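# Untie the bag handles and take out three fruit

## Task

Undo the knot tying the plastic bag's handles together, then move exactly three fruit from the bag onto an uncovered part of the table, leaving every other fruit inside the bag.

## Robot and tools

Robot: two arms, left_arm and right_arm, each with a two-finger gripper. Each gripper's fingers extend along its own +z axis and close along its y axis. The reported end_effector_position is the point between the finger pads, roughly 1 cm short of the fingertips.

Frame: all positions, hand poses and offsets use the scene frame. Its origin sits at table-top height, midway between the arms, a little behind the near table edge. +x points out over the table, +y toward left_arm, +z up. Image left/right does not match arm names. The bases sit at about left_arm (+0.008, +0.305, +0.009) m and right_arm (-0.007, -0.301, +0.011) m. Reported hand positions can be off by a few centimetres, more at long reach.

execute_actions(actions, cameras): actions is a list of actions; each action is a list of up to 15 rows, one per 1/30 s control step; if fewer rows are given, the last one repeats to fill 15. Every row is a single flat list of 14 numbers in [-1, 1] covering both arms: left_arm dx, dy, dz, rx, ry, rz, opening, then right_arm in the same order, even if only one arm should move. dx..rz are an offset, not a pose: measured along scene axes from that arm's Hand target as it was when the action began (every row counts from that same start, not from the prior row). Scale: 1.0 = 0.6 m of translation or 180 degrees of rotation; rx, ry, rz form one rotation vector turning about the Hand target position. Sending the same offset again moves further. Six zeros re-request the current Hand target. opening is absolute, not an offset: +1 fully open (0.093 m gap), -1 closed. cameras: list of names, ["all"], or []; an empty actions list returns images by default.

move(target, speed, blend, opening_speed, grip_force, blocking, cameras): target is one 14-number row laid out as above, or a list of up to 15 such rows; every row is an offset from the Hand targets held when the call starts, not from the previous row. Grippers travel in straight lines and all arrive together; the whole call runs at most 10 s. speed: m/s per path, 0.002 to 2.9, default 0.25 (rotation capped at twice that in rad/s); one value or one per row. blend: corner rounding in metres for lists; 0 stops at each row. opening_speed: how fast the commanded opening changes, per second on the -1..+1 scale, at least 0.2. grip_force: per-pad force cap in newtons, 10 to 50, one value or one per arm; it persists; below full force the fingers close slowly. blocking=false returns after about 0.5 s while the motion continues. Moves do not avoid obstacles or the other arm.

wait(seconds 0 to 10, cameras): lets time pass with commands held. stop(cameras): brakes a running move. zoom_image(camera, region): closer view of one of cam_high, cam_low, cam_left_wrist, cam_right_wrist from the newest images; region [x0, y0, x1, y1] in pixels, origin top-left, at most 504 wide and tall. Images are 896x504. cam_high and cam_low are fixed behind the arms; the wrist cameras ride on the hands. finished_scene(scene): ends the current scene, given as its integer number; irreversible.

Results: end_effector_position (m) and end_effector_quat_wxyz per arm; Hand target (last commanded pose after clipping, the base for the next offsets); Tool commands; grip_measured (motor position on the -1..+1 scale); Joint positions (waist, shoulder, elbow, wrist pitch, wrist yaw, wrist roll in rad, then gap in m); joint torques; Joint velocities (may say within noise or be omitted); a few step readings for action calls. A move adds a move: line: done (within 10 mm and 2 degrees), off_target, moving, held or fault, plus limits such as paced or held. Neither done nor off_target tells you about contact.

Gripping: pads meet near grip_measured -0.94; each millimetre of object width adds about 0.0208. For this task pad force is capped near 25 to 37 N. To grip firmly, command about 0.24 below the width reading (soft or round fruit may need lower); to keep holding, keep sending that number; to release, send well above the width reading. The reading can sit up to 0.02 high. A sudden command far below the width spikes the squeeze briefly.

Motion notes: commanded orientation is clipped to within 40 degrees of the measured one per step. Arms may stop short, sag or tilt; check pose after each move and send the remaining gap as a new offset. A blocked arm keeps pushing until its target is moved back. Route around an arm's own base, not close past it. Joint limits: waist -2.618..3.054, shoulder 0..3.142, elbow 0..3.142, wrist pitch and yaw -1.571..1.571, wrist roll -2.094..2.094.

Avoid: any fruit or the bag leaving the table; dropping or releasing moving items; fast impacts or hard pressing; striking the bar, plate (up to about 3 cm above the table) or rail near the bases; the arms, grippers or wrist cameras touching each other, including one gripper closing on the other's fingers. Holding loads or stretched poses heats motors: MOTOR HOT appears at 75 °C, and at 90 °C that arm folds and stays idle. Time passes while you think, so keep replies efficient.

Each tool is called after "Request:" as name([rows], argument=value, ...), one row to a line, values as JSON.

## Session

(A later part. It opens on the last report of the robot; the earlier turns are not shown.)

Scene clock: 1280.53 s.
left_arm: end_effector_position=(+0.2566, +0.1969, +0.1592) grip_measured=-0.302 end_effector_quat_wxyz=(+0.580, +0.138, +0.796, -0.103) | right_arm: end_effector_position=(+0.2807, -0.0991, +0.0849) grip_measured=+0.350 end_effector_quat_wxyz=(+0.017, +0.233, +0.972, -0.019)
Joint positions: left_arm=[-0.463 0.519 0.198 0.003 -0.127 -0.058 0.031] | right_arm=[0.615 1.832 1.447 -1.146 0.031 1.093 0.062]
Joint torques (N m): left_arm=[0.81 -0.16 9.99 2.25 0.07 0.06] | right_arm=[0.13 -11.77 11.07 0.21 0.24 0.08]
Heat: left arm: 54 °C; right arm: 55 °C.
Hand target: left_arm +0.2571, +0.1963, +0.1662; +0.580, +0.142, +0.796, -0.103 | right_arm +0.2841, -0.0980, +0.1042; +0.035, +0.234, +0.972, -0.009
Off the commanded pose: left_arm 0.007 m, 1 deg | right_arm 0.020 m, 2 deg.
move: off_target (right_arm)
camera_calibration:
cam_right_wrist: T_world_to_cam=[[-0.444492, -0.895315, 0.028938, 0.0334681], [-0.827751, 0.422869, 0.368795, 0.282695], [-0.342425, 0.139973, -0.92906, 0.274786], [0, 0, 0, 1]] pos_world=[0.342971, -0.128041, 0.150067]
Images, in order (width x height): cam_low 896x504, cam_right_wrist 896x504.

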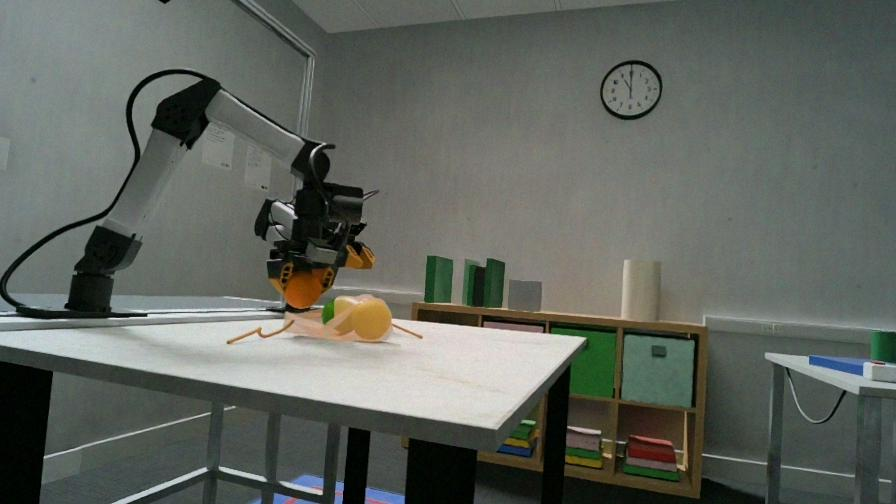

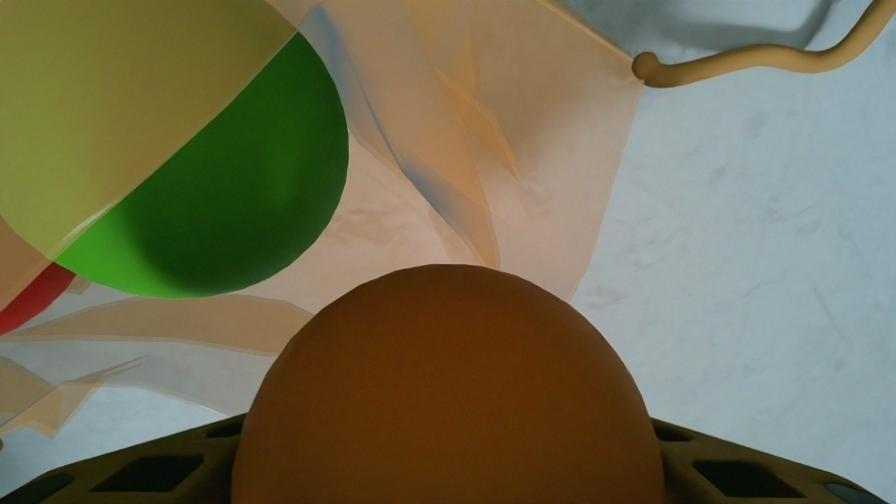

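Request:
move([
  [0,0,0,0,0,0,-0.3,0,0,0.09,0,0,0,0.15],
  [0,0,0,0,0,0,-0.3,0.193,-0.503,0.09,0,0,0,0.15],
  [0,0,0,0,0,0,-0.3,0.193,-0.503,-0.08,0,0,0,0.15],
], speed=[0.15,0.25,0.12], blend=[0.03,0.03,0], cameras=["cam_low","cam_high"])

Request:
zoom_image(camera="cam_low", region=[180, 240, 400, 400])

Scene clock: 1312.40 s.
left_arm: end_effector_position=(+0.2566, +0.1969, +0.1591) grip_measured=-0.302 end_effector_quat_wxyz=(+0.580, +0.138, +0.796, -0.103) | right_arm: end_effector_position=(+0.3980, -0.4018, +0.0621) grip_measured=+0.350 end_effector_quat_wxyz=(+0.035, +0.237, +0.971, -0.013)
Joint positions: left_arm=[-0.463 0.519 0.198 0.003 -0.127 -0.058 0.031] | right_arm=[-0.268 2.077 1.654 -1.065 -0.024 0.223 0.062]
Joint torques (N m): left_arm=[0.79 -0.16 10 2.25 0.08 0.06] | right_arm=[0.05 -9.58 7.28 0.88 -0.05 -0.03]
Heat: left arm: 54 °C; right arm: 56 °C.
Hand target: left_arm +0.2571, +0.1963, +0.1661; +0.580, +0.142, +0.796, -0.103 | right_arm +0.3998, -0.3998, +0.0560; +0.035, +0.234, +0.972, -0.009
Off the commanded pose: left_arm 0.007 m, 1 deg | right_arm 0.007 m, 1 deg.
move: done; blend cut to 0.0272 m at target 1
Images, in order (width x height): cam_high 896x504, cam_low 896x504.

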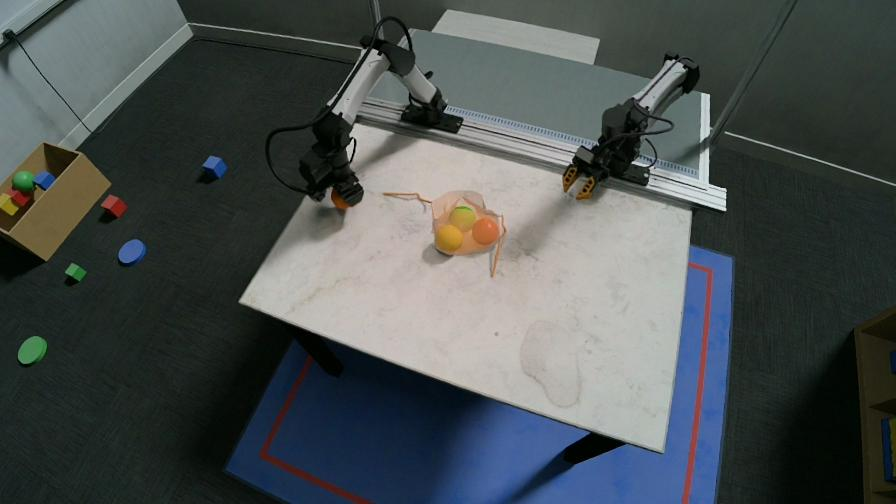

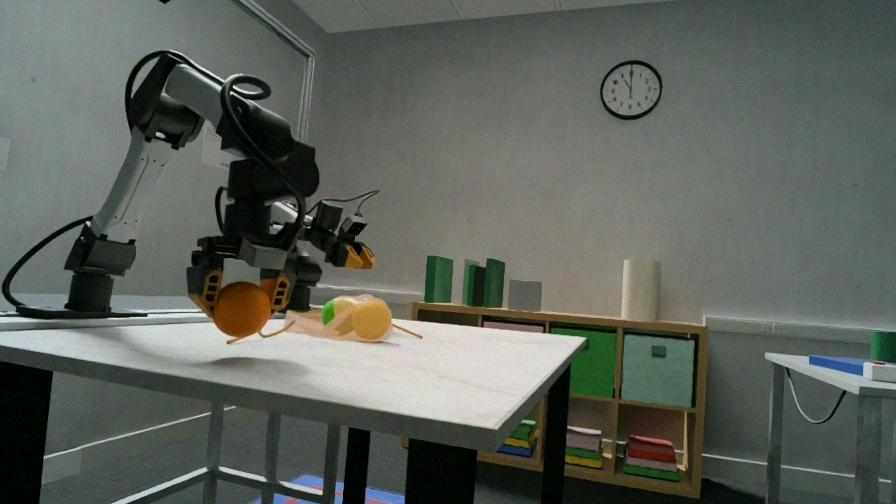

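Scaled by 2.291 from the camera's 896x504 image, which has a finer 1280x720 frame.

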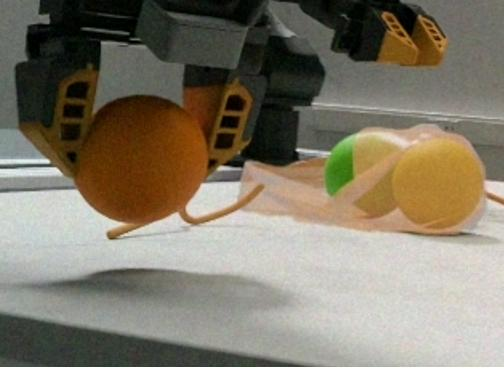

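Request:
move(target=[0,0,0,0,0,0,-0.3,0,0,-0.0365,0,0,0,0.15], speed=0.05, cameras=["cam_low"])

Request:
zoom_image(camera="cam_low", region=[180, 240, 400, 400])

Scene clock: 1320.33 s.
left_arm: end_effector_position=(+0.2566, +0.1969, +0.1591) grip_measured=-0.302 end_effector_quat_wxyz=(+0.580, +0.138, +0.796, -0.103) | right_arm: end_effector_position=(+0.3992, -0.4014, +0.0419) grip_measured=+0.350 end_effector_quat_wxyz=(+0.037, +0.235, +0.971, -0.013)
Joint positions: left_arm=[-0.463 0.519 0.198 0.003 -0.127 -0.058 0.031] | right_arm=[-0.264 2.095 1.6 -0.987 -0.024 0.223 0.062]
Joint torques (N m): left_arm=[0.77 -0.17 10.03 2.27 0.08 0.06] | right_arm=[-0.05 -9.33 6.95 0.92 -0.08 -0.02]
Heat: left arm: 54 °C; right arm: 55 °C.
Hand target: left_arm +0.2571, +0.1963, +0.1661; +0.580, +0.142, +0.796, -0.103 | right_arm +0.3998, -0.3997, +0.0341; +0.035, +0.234, +0.972, -0.009
Off the commanded pose: left_arm 0.007 m, 1 deg | right_arm 0.008 m, 1 deg.
move: done
Images, in order (width x height): cam_low 896x504.

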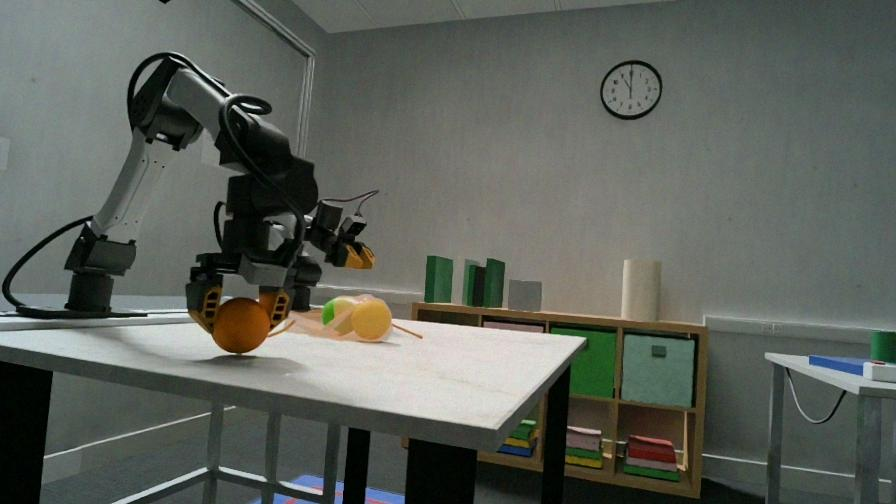

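Scaled by 2.291 from the camera's 896x504 image, which has a finer 1280x720 frame.

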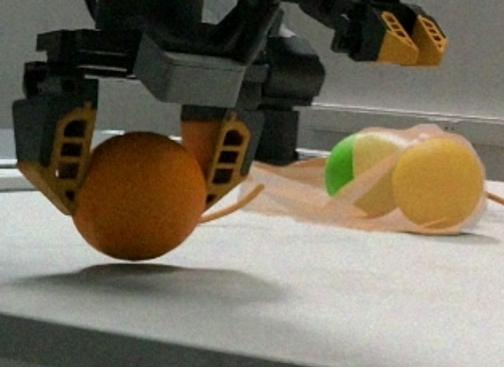

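Request:
move(target=[0,0,0,0,0,0,-0.3,0,0,-0.006,0,0,0,0.15], speed=0.05, cameras=["cam_low"])

Request:
zoom_image(camera="cam_low", region=[180, 240, 400, 400])

Scene clock: 1331.07 s.
left_arm: end_effector_position=(+0.2566, +0.1969, +0.1591) grip_measured=-0.302 end_effector_quat_wxyz=(+0.580, +0.138, +0.796, -0.103) | right_arm: end_effector_position=(+0.4021, -0.4022, +0.0422) grip_measured=+0.350 end_effector_quat_wxyz=(+0.043, +0.235, +0.971, -0.013)
Joint positions: left_arm=[-0.463 0.519 0.198 0.003 -0.127 -0.058 0.031] | right_arm=[-0.264 2.095 1.6 -0.975 -0.024 0.223 0.062]
Joint torques (N m): left_arm=[0.83 -0.2 10.09 2.27 0.08 0.07] | right_arm=[0.12 -8.95 6.11 0.96 -0.05 -0.03]
Heat: left arm: 55 °C; right arm: 55 °C.
Hand target: left_arm +0.2571, +0.1963, +0.1661; +0.580, +0.142, +0.796, -0.103 | right_arm +0.3998, -0.3997, +0.0305; +0.035, +0.234, +0.972, -0.009
Off the commanded pose: left_arm 0.007 m, 1 deg | right_arm 0.012 m, 1 deg.
move: off_target (right_arm)
Images, in order (width x height): cam_low 896x504.

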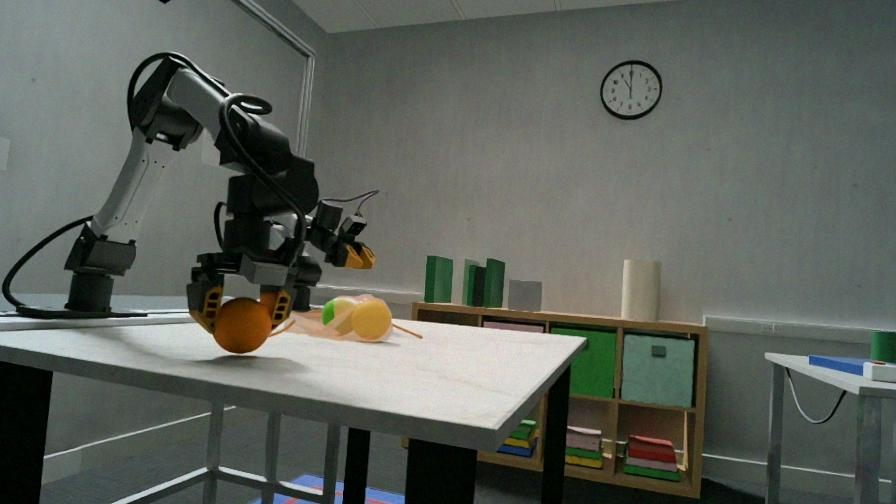

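Scaled by 2.291 from the camera's 896x504 image, which has a finer 1280x720 frame.

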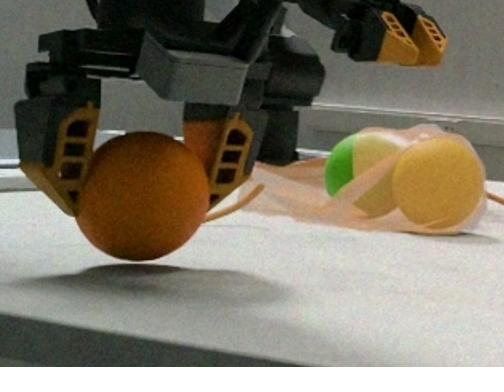

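Request:
move([
  [0,0,0,0,0,0,-0.3,0,0,0.004,0,0,0,0.8],
  [0,0,0,0,0,0,-0.3,0,0,0.2,0,0,0,0.8],
], speed=[0.05,0.15], opening_speed=0.3, cameras=["cam_low","cam_high","cam_right_wrist"])

Request:
zoom_image(camera="cam_low", region=[180, 240, 400, 400])

Scene clock: 1343.67 s.
left_arm: end_effector_position=(+0.2566, +0.1969, +0.1591) grip_measured=-0.302 end_effector_quat_wxyz=(+0.580, +0.138, +0.796, -0.103) | right_arm: end_effector_position=(+0.3992, -0.3968, +0.1335) grip_measured=+0.798 end_effector_quat_wxyz=(+0.018, +0.233, +0.972, -0.013)
Joint positions: left_arm=[-0.463 0.519 0.198 0.003 -0.127 -0.058 0.031] | right_arm=[-0.264 2.095 1.969 -1.394 -0.024 0.216 0.084]
Joint torques (N m): left_arm=[0.75 -0.14 10.06 2.24 0.1 0.07] | right_arm=[-1.1 -12.82 11.19 0.31 -0.07 -0.05]
Heat: left arm: 55 °C; right arm: 55 °C.
Hand target: left_arm +0.2571, +0.1963, +0.1661; +0.580, +0.142, +0.796, -0.103 | right_arm +0.3999, -0.3997, +0.1505; +0.035, +0.234, +0.972, -0.009
Off the commanded pose: left_arm 0.007 m, 1 deg | right_arm 0.017 m, 2 deg.
move: off_target (right_arm)
camera_calibration:
cam_right_wrist: T_world_to_cam=[[-0.444698, -0.89554, 0.015881, -0.18005], [-0.829529, 0.418477, 0.369809, 0.487621], [-0.337825, 0.15128, -0.928972, 0.404785], [0, 0, 0, 1]] pos_world=[0.461173, -0.426536, 0.198566]
Images, in order (width x height): cam_high 896x504, cam_low 896x504, cam_right_wrist 896x504.

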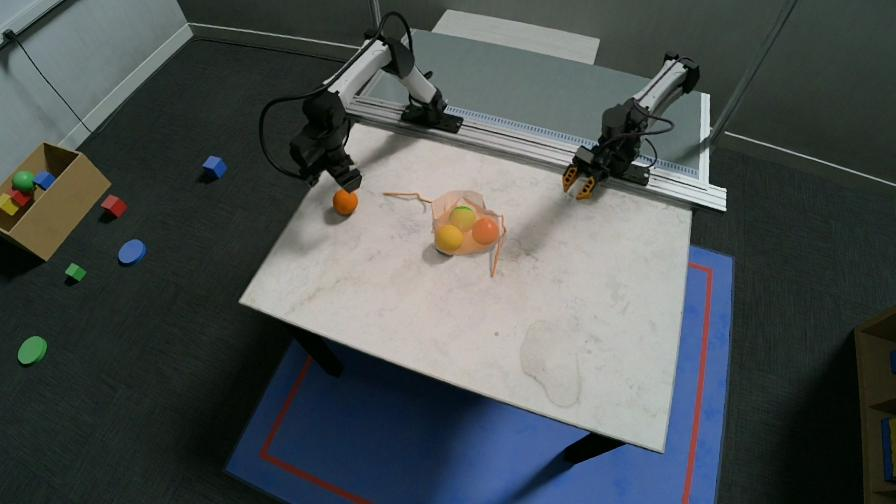

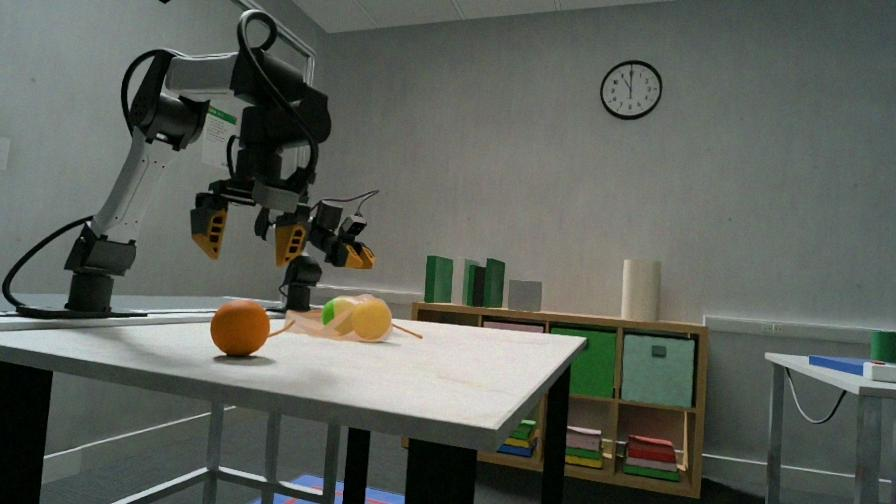

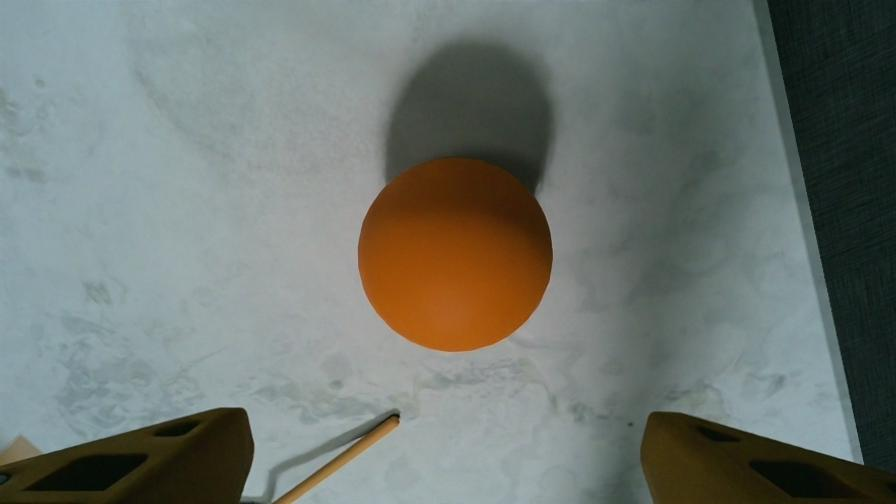

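Scaled by 2.291 from the camera's 896x504 image, which has a finer 1280x720 frame.

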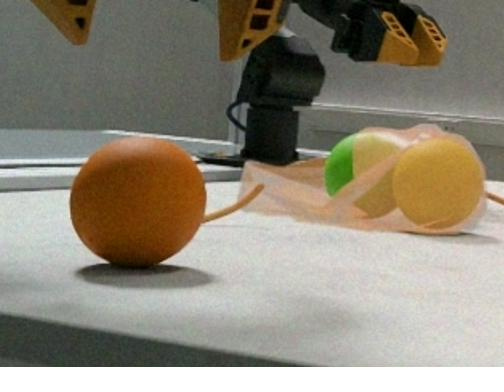

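Request:
move(target=[0,0,0,0,0,0,-0.3,-0.1365,0.563,0.07,0.0188,-0.1168,0.3953,-1], speed=0.3, cameras=["cam_right_wrist"])

Scene clock: 1364.47 s.
left_arm: end_effector_position=(+0.2566, +0.1969, +0.1591) grip_measured=-0.302 end_effector_quat_wxyz=(+0.580, +0.138, +0.796, -0.103) | right_arm: end_effector_position=(+0.3123, -0.0678, +0.1780) grip_measured=-0.987 end_effector_quat_wxyz=(+0.167, -0.368, +0.912, +0.073)
Joint positions: left_arm=[-0.463 0.519 0.198 0.003 -0.127 -0.058 0.031] | right_arm=[0.572 1.65 1.532 -1.046 -0.097 -0.165 0]
Joint torques (N m): left_arm=[0.76 -0.14 10.03 2.24 0.09 0.06] | right_arm=[-0.05 -8.77 11.41 1.56 -0.07 -0.07]
Heat: left arm: 55 °C; right arm: 55 °C.
Hand target: left_arm +0.2571, +0.1963, +0.1661; +0.580, +0.142, +0.796, -0.103 | right_arm +0.3181, -0.0620, +0.1927; +0.193, -0.373, +0.904, +0.080
Off the commanded pose: left_arm 0.007 m, 1 deg | right_arm 0.017 m, 3 deg.
move: off_target (right_arm)
camera_calibration:
cam_right_wrist: T_world_to_cam=[[0.702171, -0.711974, -0.00695954, -0.266363], [-0.710741, -0.701471, 0.052778, 0.204824], [-0.0424585, -0.0321127, -0.998582, 0.274692], [0, 0, 0, 1]] pos_world=[0.344272, -0.0371445, 0.261639]
Images, in order (width x height): cam_right_wrist 896x504.

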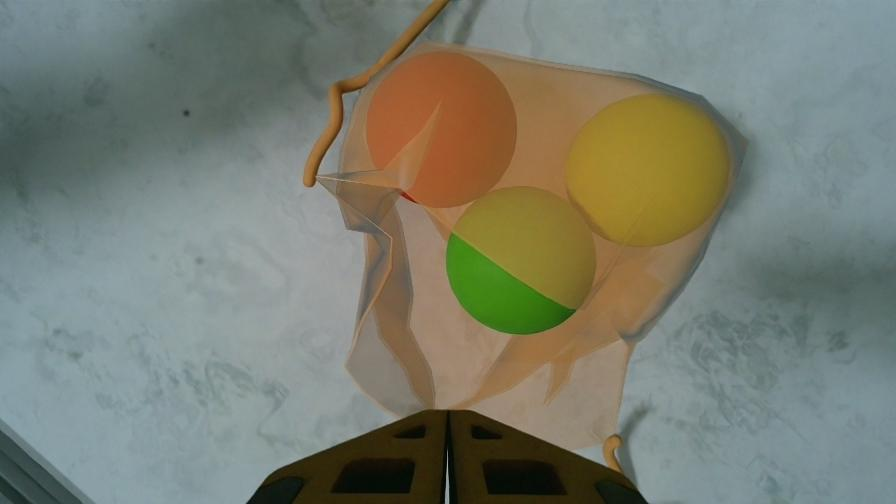

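Request:
move(target=[0,0,0,0,0,0,-0.3,0.0257,0.05,-0.138,-0.1057,0.0549,0.193,-1], speed=0.2, cameras=["cam_right_wrist"])

Scene clock: 1432.23 s.
left_arm: end_effector_position=(+0.2566, +0.1969, +0.1591) grip_measured=-0.302 end_effector_quat_wxyz=(+0.580, +0.138, +0.796, -0.103) | right_arm: end_effector_position=(+0.3323, -0.0328, +0.1074) grip_measured=-0.987 end_effector_quat_wxyz=(+0.024, -0.637, +0.770, +0.022)
Joint positions: left_arm=[-0.463 0.519 0.198 0.003 -0.127 -0.058 0.031] | right_arm=[0.631 2.099 1.924 -1.302 -0.066 -0.742 0]
Joint torques (N m): left_arm=[0.77 -0.21 10 2.24 0.08 0.08] | right_arm=[0.29 -9.4 11.54 0.37 0.06 -0.1]
Heat: left arm: 56 °C; right arm: 58 °C.
Hand target: left_arm +0.2571, +0.1963, +0.1661; +0.580, +0.142, +0.796, -0.103 | right_arm +0.3334, -0.0320, +0.1097; +0.020, -0.643, +0.766, +0.016
Off the commanded pose: left_arm 0.007 m, 1 deg | right_arm 0.003 m, 1 deg.
move: done
camera_calibration:
cam_right_wrist: T_world_to_cam=[[0.984111, -0.177523, -0.00332148, -0.332668], [-0.165347, -0.923108, 0.347176, 0.0271835], [-0.064698, -0.341111, -0.937794, 0.196922], [0, 0, 0, 1]] pos_world=[0.344618, 0.033209, 0.174129]
Images, in order (width x height): cam_right_wrist 896x504.

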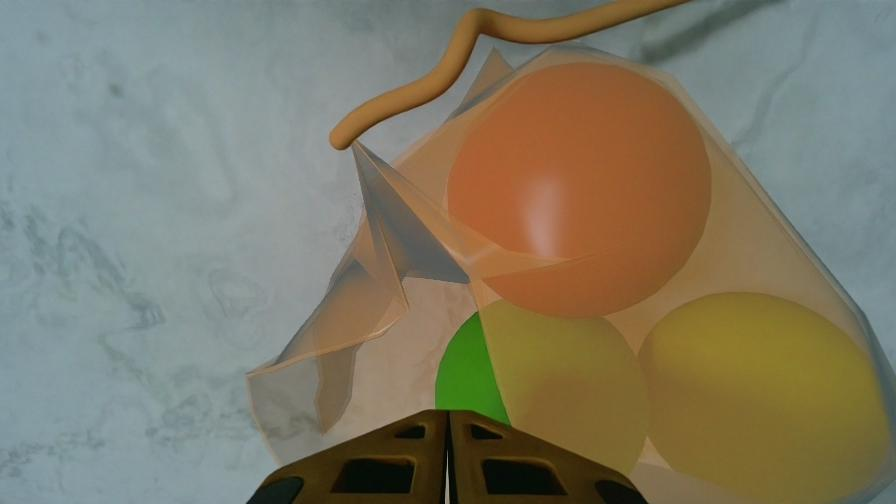

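Request:
move([
  [0,0,0,0,0,0,-0.3,-0.005,0.001,-0.09,0,0,0,-1],
  [0,0,0,0,0,0,-0.3,0.052,-0.002,-0.09,0,0,0,-1],
], speed=[0.08,0.05], cameras=["cam_right_wrist","cam_low","cam_high"])

Request:
zoom_image(camera="cam_low", region=[260, 240, 440, 360])

Request:
zoom_image(camera="cam_high", region=[400, 150, 540, 260])

Scene clock: 1450.27 s.
left_arm: end_effector_position=(+0.2566, +0.1969, +0.1591) grip_measured=-0.302 end_effector_quat_wxyz=(+0.580, +0.138, +0.796, -0.103) | right_arm: end_effector_position=(+0.3603, -0.0303, +0.0555) grip_measured=-0.987 end_effector_quat_wxyz=(+0.025, -0.642, +0.766, +0.020)
Joint positions: left_arm=[-0.463 0.519 0.198 0.003 -0.127 -0.058 0.031] | right_arm=[0.601 2.219 1.911 -1.17 -0.065 -0.784 0]
Joint torques (N m): left_arm=[0.76 -0.16 10 2.25 0.09 0.07] | right_arm=[-0.83 -9.94 11.62 0.41 0.04 -0.11]
Heat: left arm: 56 °C; right arm: 59 °C.
Hand target: left_arm +0.2571, +0.1963, +0.1661; +0.580, +0.142, +0.796, -0.103 | right_arm +0.3647, -0.0332, +0.0558; +0.020, -0.643, +0.766, +0.016
Off the commanded pose: left_arm 0.007 m, 1 deg | right_arm 0.005 m, 1 deg.
move: done
camera_calibration:
cam_right_wrist: T_world_to_cam=[[0.986262, -0.165182, 0.00140658, -0.360559], [-0.155331, -0.924481, 0.348148, 0.0484638], [-0.0562073, -0.343584, -0.937438, 0.14774], [0, 0, 0, 1]] pos_world=[0.371437, 0.0360073, 0.122132]
Images, in order (width x height): cam_high 896x504, cam_low 896x504, cam_right_wrist 896x504.

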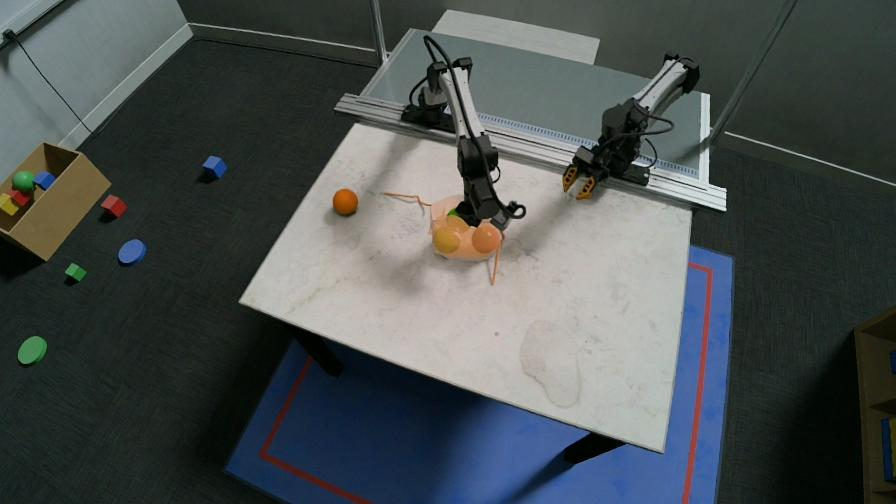

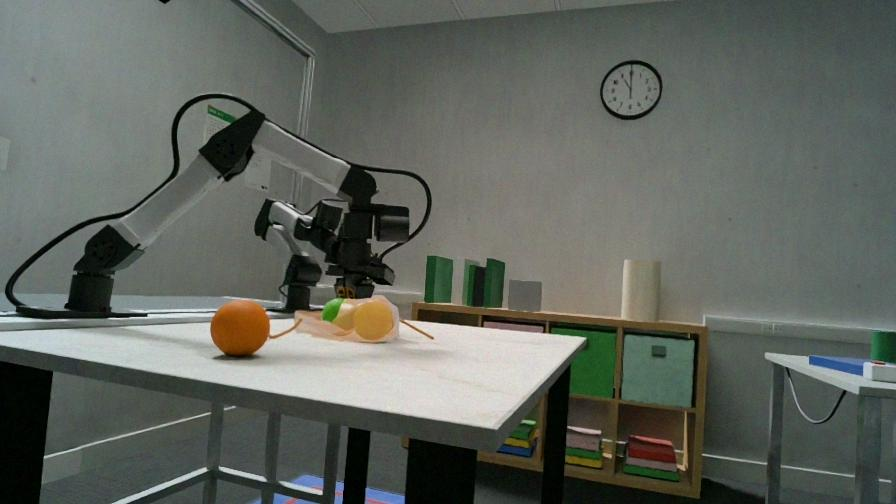

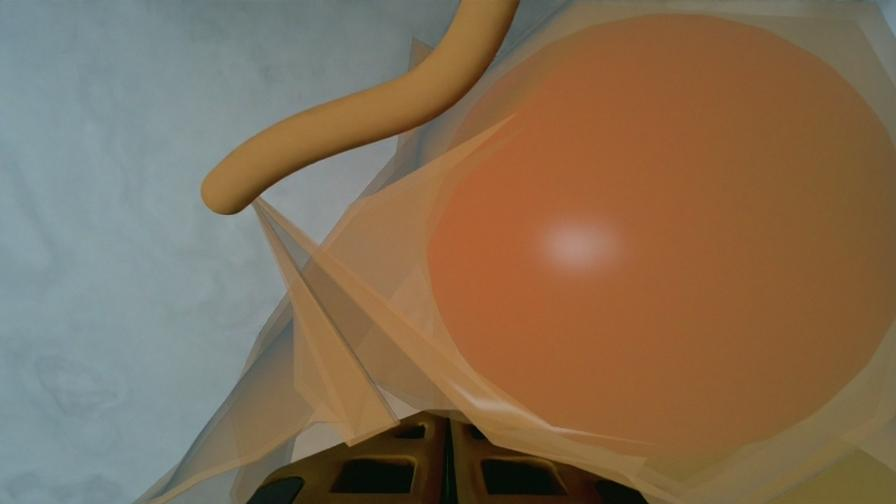

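Scaled by 2.800 from the camera's 896x504 image, which has a finer 1280x720 frame.

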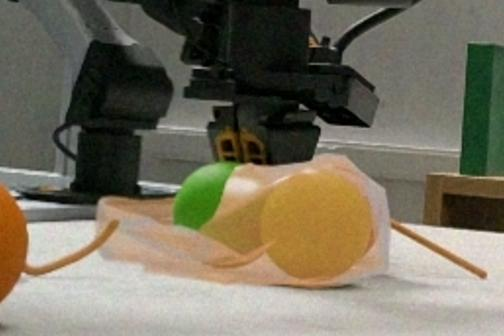

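Scaled by 3.600 from the camera's 896x504 image, which has a finer 1280x720 frame.

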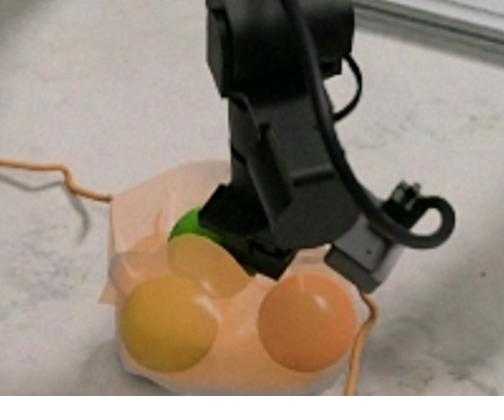

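Request:
move(target=[0,0,0,0,0,0,-0.3,0.052,-0.008,0.0,0,0,0,-1], speed=0.05, cameras=["cam_right_wrist","cam_low","cam_high"])

Request:
zoom_image(camera="cam_low", region=[260, 240, 440, 360])

Request:
zoom_image(camera="cam_high", region=[400, 150, 540, 260])

Scene clock: 1463.53 s.
left_arm: end_effector_position=(+0.2566, +0.1969, +0.1591) grip_measured=-0.302 end_effector_quat_wxyz=(+0.580, +0.138, +0.796, -0.103) | right_arm: end_effector_position=(+0.3923, -0.0344, +0.0557) grip_measured=-0.987 end_effector_quat_wxyz=(+0.026, -0.643, +0.766, +0.018)
Joint positions: left_arm=[-0.463 0.519 0.198 0.003 -0.127 -0.058 0.031] | right_arm=[0.555 2.338 2.113 -1.255 -0.065 -0.831 0]
Joint torques (N m): left_arm=[0.77 -0.21 10.03 2.26 0.09 0.05] | right_arm=[-0.79 -10.77 11.54 0.36 -0.03 -0.1]
Heat: left arm: 56 °C; right arm: 61 °C.
Hand target: left_arm +0.2571, +0.1963, +0.1661; +0.580, +0.142, +0.796, -0.103 | right_arm +0.3958, -0.0380, +0.0559; +0.020, -0.643, +0.766, +0.016
Off the commanded pose: left_arm 0.007 m, 1 deg | right_arm 0.005 m, 1 deg.
move: done
camera_calibration:
cam_right_wrist: T_world_to_cam=[[0.986418, -0.164164, 0.0053604, -0.39305], [-0.155631, -0.923718, 0.350035, 0.0496116], [-0.0525117, -0.346115, -0.936721, 0.146782], [0, 0, 0, 1]] pos_world=[0.40314, 0.032106, 0.122235]
Images, in order (width x height): cam_high 896x504, cam_low 896x504, cam_right_wrist 896x504.

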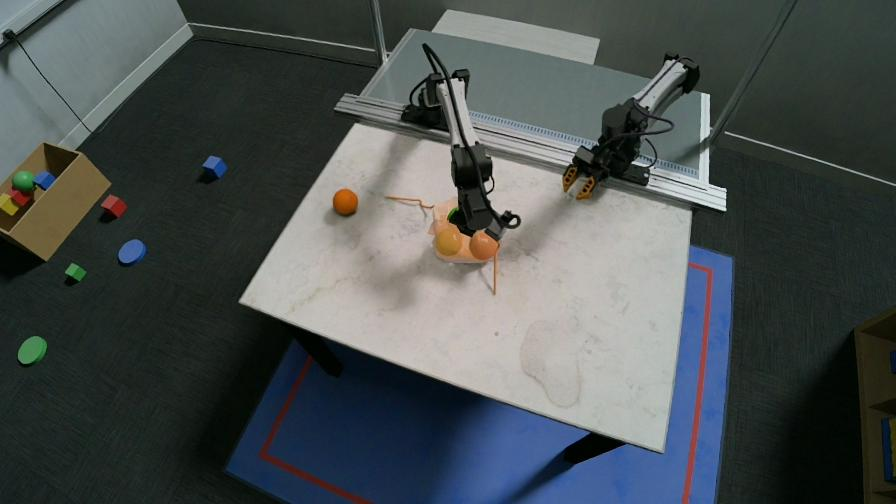

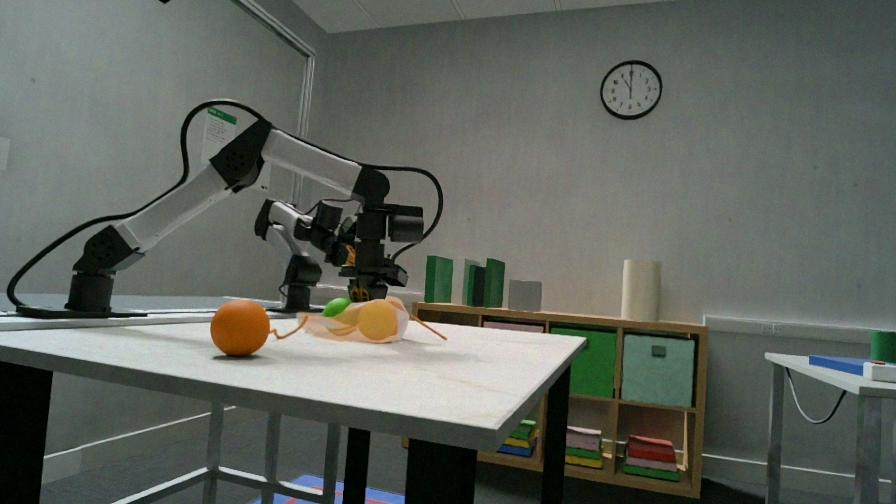

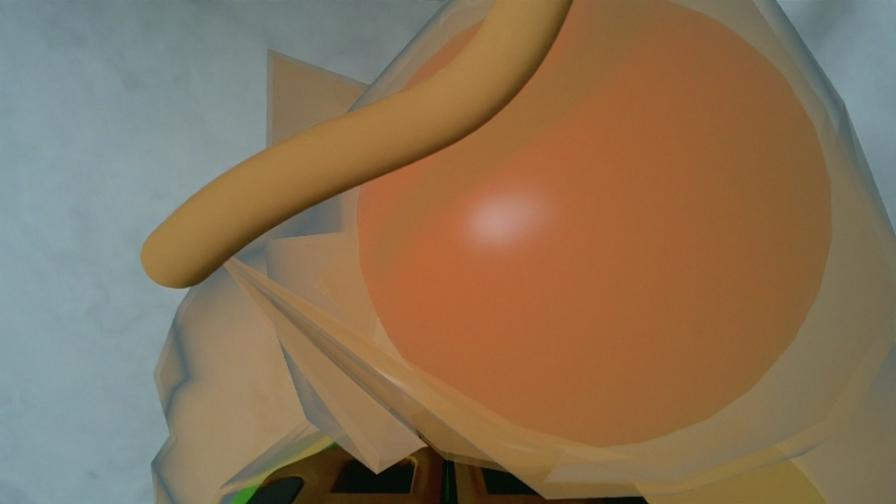

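Scaled by 2.800 from the camera's 896x504 image, which has a finer 1280x720 frame.

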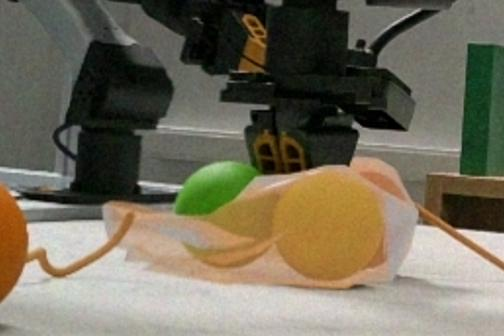

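Scaled by 3.600 from the camera's 896x504 image, which has a finer 1280x720 frame.

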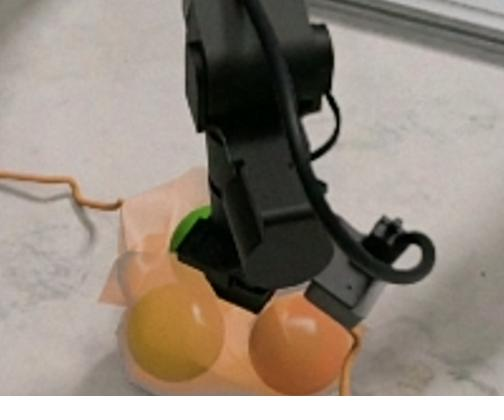

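Request:
move([
  [0,0,0,0,0,0,-0.3,0,0,0.12,0,0,0,-1],
  [0,0,0,0,0,0,-0.3,-0.13,-0.04,0.228,0.1057,-0.0549,-0.193,-1],
], speed=[0.08,0.2], blend=[0.02,0], cameras=["cam_right_wrist"])

Scene clock: 1473.67 s.
left_arm: end_effector_position=(+0.2566, +0.1969, +0.1591) grip_measured=-0.302 end_effector_quat_wxyz=(+0.580, +0.138, +0.796, -0.103) | right_arm: end_effector_position=(+0.3195, -0.0615, +0.1844) grip_measured=-0.987 end_effector_quat_wxyz=(+0.176, -0.376, +0.906, +0.081)
Joint positions: left_arm=[-0.463 0.519 0.198 0.003 -0.127 -0.058 0.031] | right_arm=[0.568 1.671 1.573 -1.047 -0.115 -0.183 0]
Joint torques (N m): left_arm=[0.81 -0.13 10.07 2.26 0.08 0.08] | right_arm=[0.44 -10.67 7.32 1.6 0.06 0.09]
Heat: left arm: 56 °C; right arm: 61 °C.
Hand target: left_arm +0.2571, +0.1963, +0.1661; +0.580, +0.142, +0.796, -0.103 | right_arm +0.3179, -0.0619, +0.1926; +0.193, -0.373, +0.904, +0.080
Off the commanded pose: left_arm 0.007 m, 1 deg | right_arm 0.008 m, 2 deg.
move: done
camera_calibration:
cam_right_wrist: T_world_to_cam=[[0.715613, -0.698393, -0.0120273, -0.269534], [-0.69787, -0.715595, 0.0300188, 0.213179], [-0.0295716, -0.0130884, -0.999477, 0.278898], [0, 0, 0, 1]] pos_world=[0.349901, -0.0320407, 0.269111]
Images, in order (width x height): cam_right_wrist 896x504.

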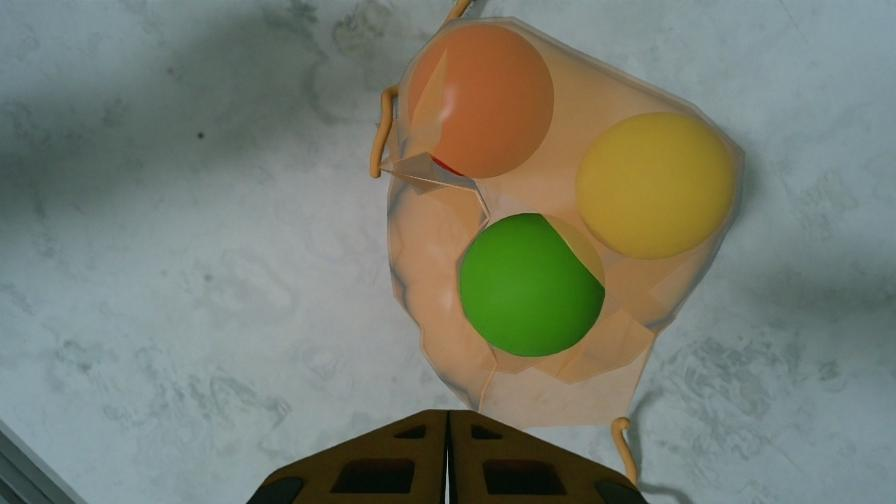

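Request:
move(target=[0,0,0,0,0,0,-0.3,0.075,-0.0252,-0.135,-0.0147,0.1194,-0.4166,0.47], speed=0.2, cameras=["cam_right_wrist"])

Scene clock: 1496.20 s.
left_arm: end_effector_position=(+0.2566, +0.1969, +0.1591) grip_measured=-0.302 end_effector_quat_wxyz=(+0.580, +0.138, +0.796, -0.103) | right_arm: end_effector_position=(+0.3596, -0.0741, +0.1095) grip_measured=+0.468 end_effector_quat_wxyz=(+0.037, +0.257, +0.966, -0.006)
Joint positions: left_arm=[-0.463 0.519 0.198 0.003 -0.127 -0.058 0.031] | right_arm=[0.556 2.102 1.934 -1.316 0.04 1.085 0.068]
Joint torques (N m): left_arm=[0.77 -0.18 10 2.27 0.08 0.06] | right_arm=[-1.02 -9.26 11.41 0.35 0.11 0.09]
Heat: left arm: 56 °C; right arm: 60 °C.
Hand target: left_arm +0.2571, +0.1963, +0.1662; +0.580, +0.142, +0.796, -0.103 | right_arm +0.3628, -0.0770, +0.1116; +0.033, +0.267, +0.963, -0.009
Off the commanded pose: left_arm 0.007 m, 1 deg | right_arm 0.005 m, 1 deg.
move: done
camera_calibration:
cam_right_wrist: T_world_to_cam=[[-0.489094, -0.872207, -0.006545, 0.11184], [-0.821562, 0.458148, 0.339318, 0.332035], [-0.292957, 0.171335, -0.940649, 0.30697], [0, 0, 0, 1]] pos_world=[0.417416, -0.107169, 0.176817]
Images, in order (width x height): cam_right_wrist 896x504.

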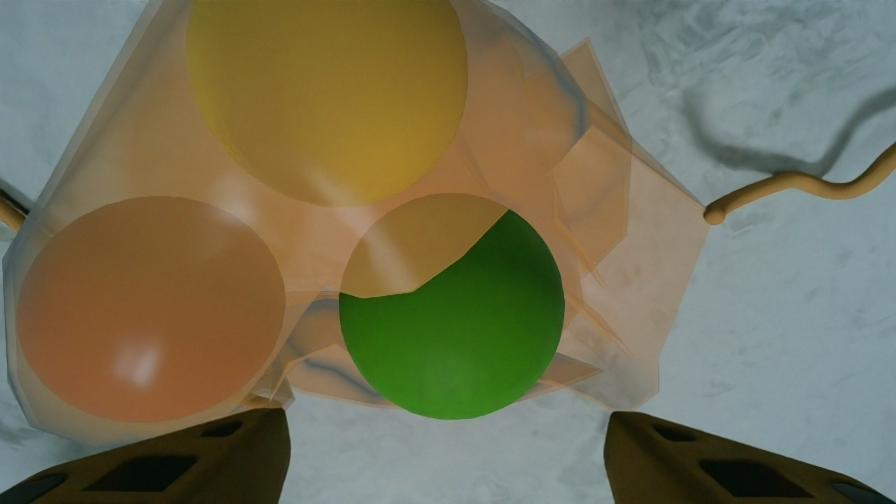

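Request:
zoom_image(camera="cam_right_wrist", region=[230, 180, 480, 430])

Request:
zoom_image(camera="cam_right_wrist", region=[440, 180, 690, 430])

Scaled by 2.016 from the camera's 896x504 image, which has a finer 1280x720 frame.

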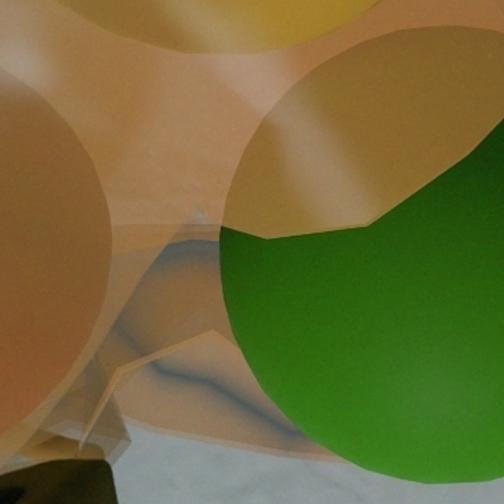

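Scaled by 2.016 from the camera's 896x504 image, which has a finer 1280x720 frame.

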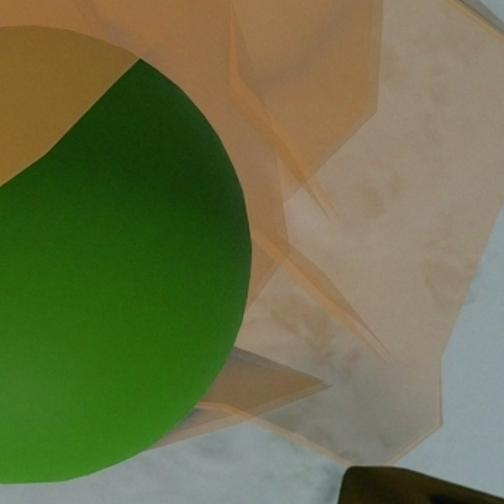

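Request:
move([
  [0,0,0,0,0,0,-0.3,-0.0747,-0.0883,-0.02,0,0,0,-1],
  [0,0,0,0,0,0,-0.3,-0.0747,-0.0883,-0.126,0,0,0,-1],
  [0,0,0,0,0,0,-0.3,0.052,-0.105,-0.115,0,0,0,-1],
], speed=[0.12,0.06,0.06], blend=[0.005,0.0,0], cameras=["cam_right_wrist"])

Scene clock: 1553.07 s.
left_arm: end_effector_position=(+0.2566, +0.1969, +0.1591) grip_measured=-0.302 end_effector_quat_wxyz=(+0.580, +0.138, +0.796, -0.103) | right_arm: end_effector_position=(+0.3910, -0.1383, +0.0414) grip_measured=-0.987 end_effector_quat_wxyz=(+0.040, +0.266, +0.963, -0.009)
Joint positions: left_arm=[-0.463 0.519 0.198 0.003 -0.127 -0.058 0.031] | right_arm=[0.391 2.124 1.687 -1.043 0.034 0.938 0]
Joint torques (N m): left_arm=[0.76 -0.18 10.03 2.25 0.06 0.07] | right_arm=[-1.13 -9.46 11.25 0.38 0.01 -0.11]
Heat: left arm: 56 °C; right arm: 62 °C.
Hand target: left_arm +0.2571, +0.1963, +0.1662; +0.580, +0.142, +0.796, -0.103 | right_arm +0.3941, -0.1401, +0.0426; +0.033, +0.267, +0.963, -0.009
Off the commanded pose: left_arm 0.007 m, 1 deg | right_arm 0.004 m, 1 deg.
move: done
camera_calibration:
cam_right_wrist: T_world_to_cam=[[-0.504804, -0.863229, -0.00288332, 0.0779494], [-0.814764, 0.475354, 0.331961, 0.410359], [-0.285188, 0.169925, -0.943289, 0.259948], [0, 0, 0, 1]] pos_world=[0.447829, -0.171949, 0.109207]
Images, in order (width x height): cam_right_wrist 896x504.

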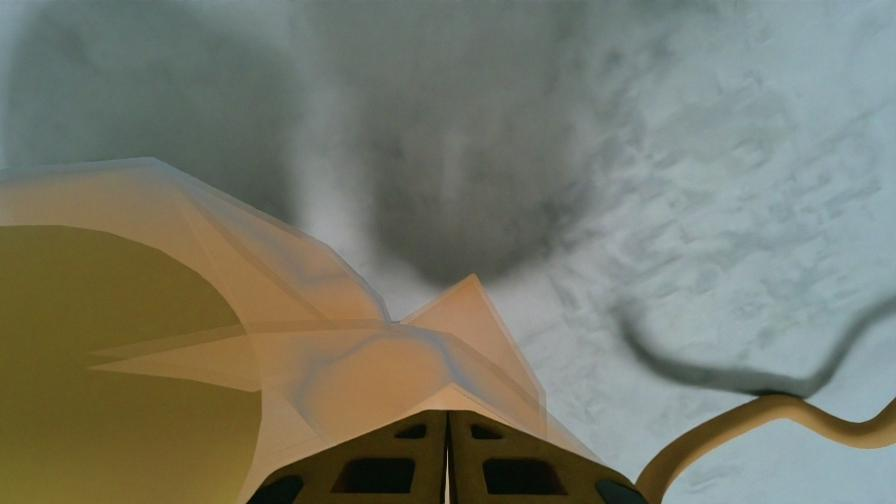

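Request:
move([
  [0,0,0,0,0,0,-0.3,0,0,0.12,0,0,0,-1],
  [0,0,0,0,0,0,-0.3,-0.052,0.105,0.125,0,0,0,0.47],
], speed=[0.08,0.2], blend=[0.02,0], cameras=["cam_right_wrist","cam_low"])

Request:
zoom_image(camera="cam_right_wrist", region=[230, 150, 680, 430])

Scene clock: 1563.23 s.
left_arm: end_effector_position=(+0.2566, +0.1969, +0.1591) grip_measured=-0.302 end_effector_quat_wxyz=(+0.580, +0.138, +0.796, -0.103) | right_arm: end_effector_position=(+0.3593, -0.0741, +0.1075) grip_measured=+0.468 end_effector_quat_wxyz=(+0.027, +0.258, +0.966, -0.012)
Joint positions: left_arm=[-0.463 0.519 0.198 0.003 -0.127 -0.058 0.031] | right_arm=[0.554 2.124 1.96 -1.342 0.033 1.086 0.068]
Joint torques (N m): left_arm=[0.79 -0.18 9.98 2.25 0.08 0.07] | right_arm=[-1.01 -11.29 11.36 0.27 0.17 0.08]
Heat: left arm: 57 °C; right arm: 62 °C.
Hand target: left_arm +0.2571, +0.1963, +0.1662; +0.580, +0.142, +0.796, -0.103 | right_arm +0.3628, -0.0770, +0.1175; +0.033, +0.267, +0.963, -0.009
Off the commanded pose: left_arm 0.007 m, 1 deg | right_arm 0.011 m, 1 deg.
move: off_target (right_arm); target 2's new opening was sent with right_arm's hand 0.011 m and 1 deg from that target
camera_calibration:
cam_right_wrist: T_world_to_cam=[[-0.491303, -0.870948, 0.00840339, 0.110892], [-0.813353, 0.462222, 0.353282, 0.328296], [-0.311574, 0.166734, -0.935479, 0.3107], [0, 0, 0, 1]] pos_world=[0.418308, -0.106968, 0.17374]
Images, in order (width x height): cam_low 896x504, cam_right_wrist 896x504.

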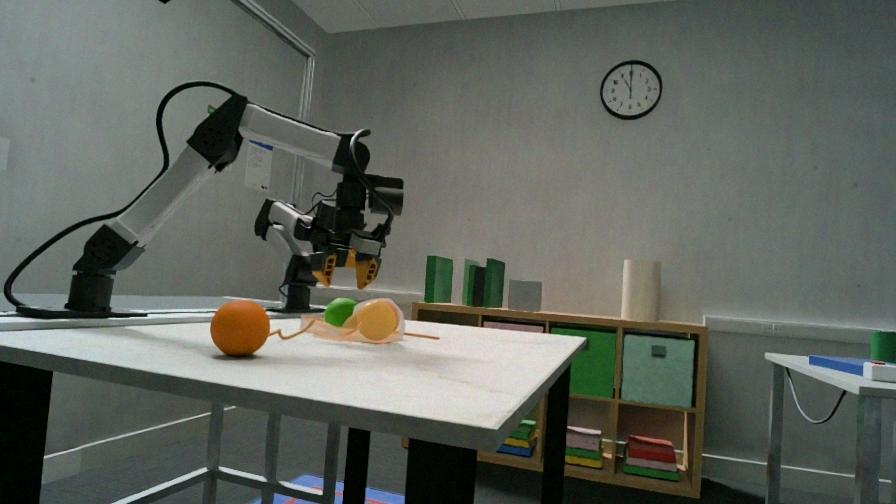

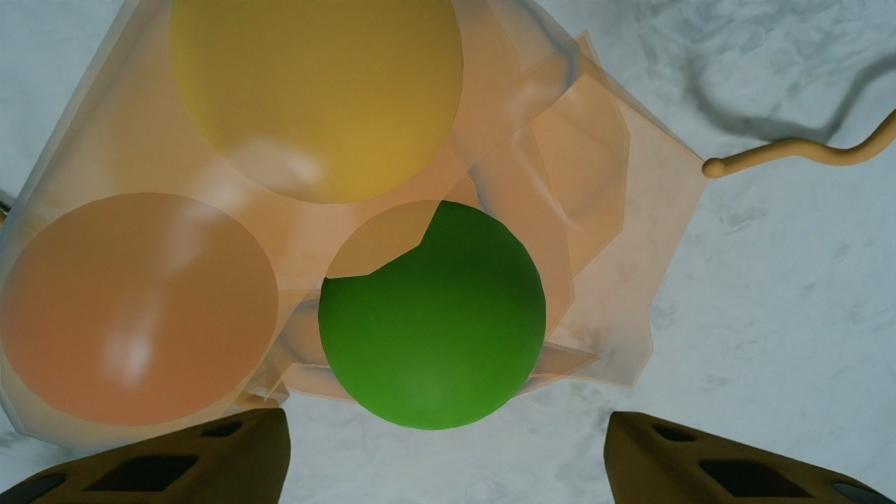

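Scaled by 1.120 from the camera's 896x504 image, which has a finer 1280x720 frame.

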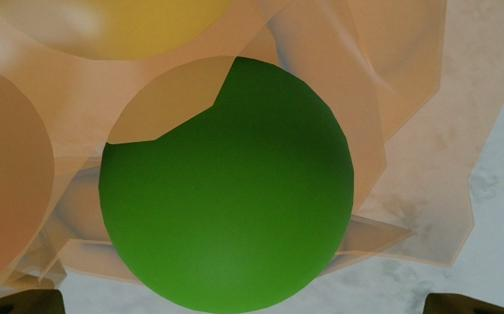

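Request:
zoom_image(camera="cam_low", region=[270, 270, 430, 360])

Scaled by 3.150 from the camera's 896x504 image, which has a finer 1280x720 frame.

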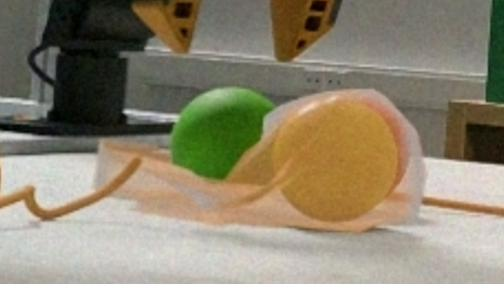

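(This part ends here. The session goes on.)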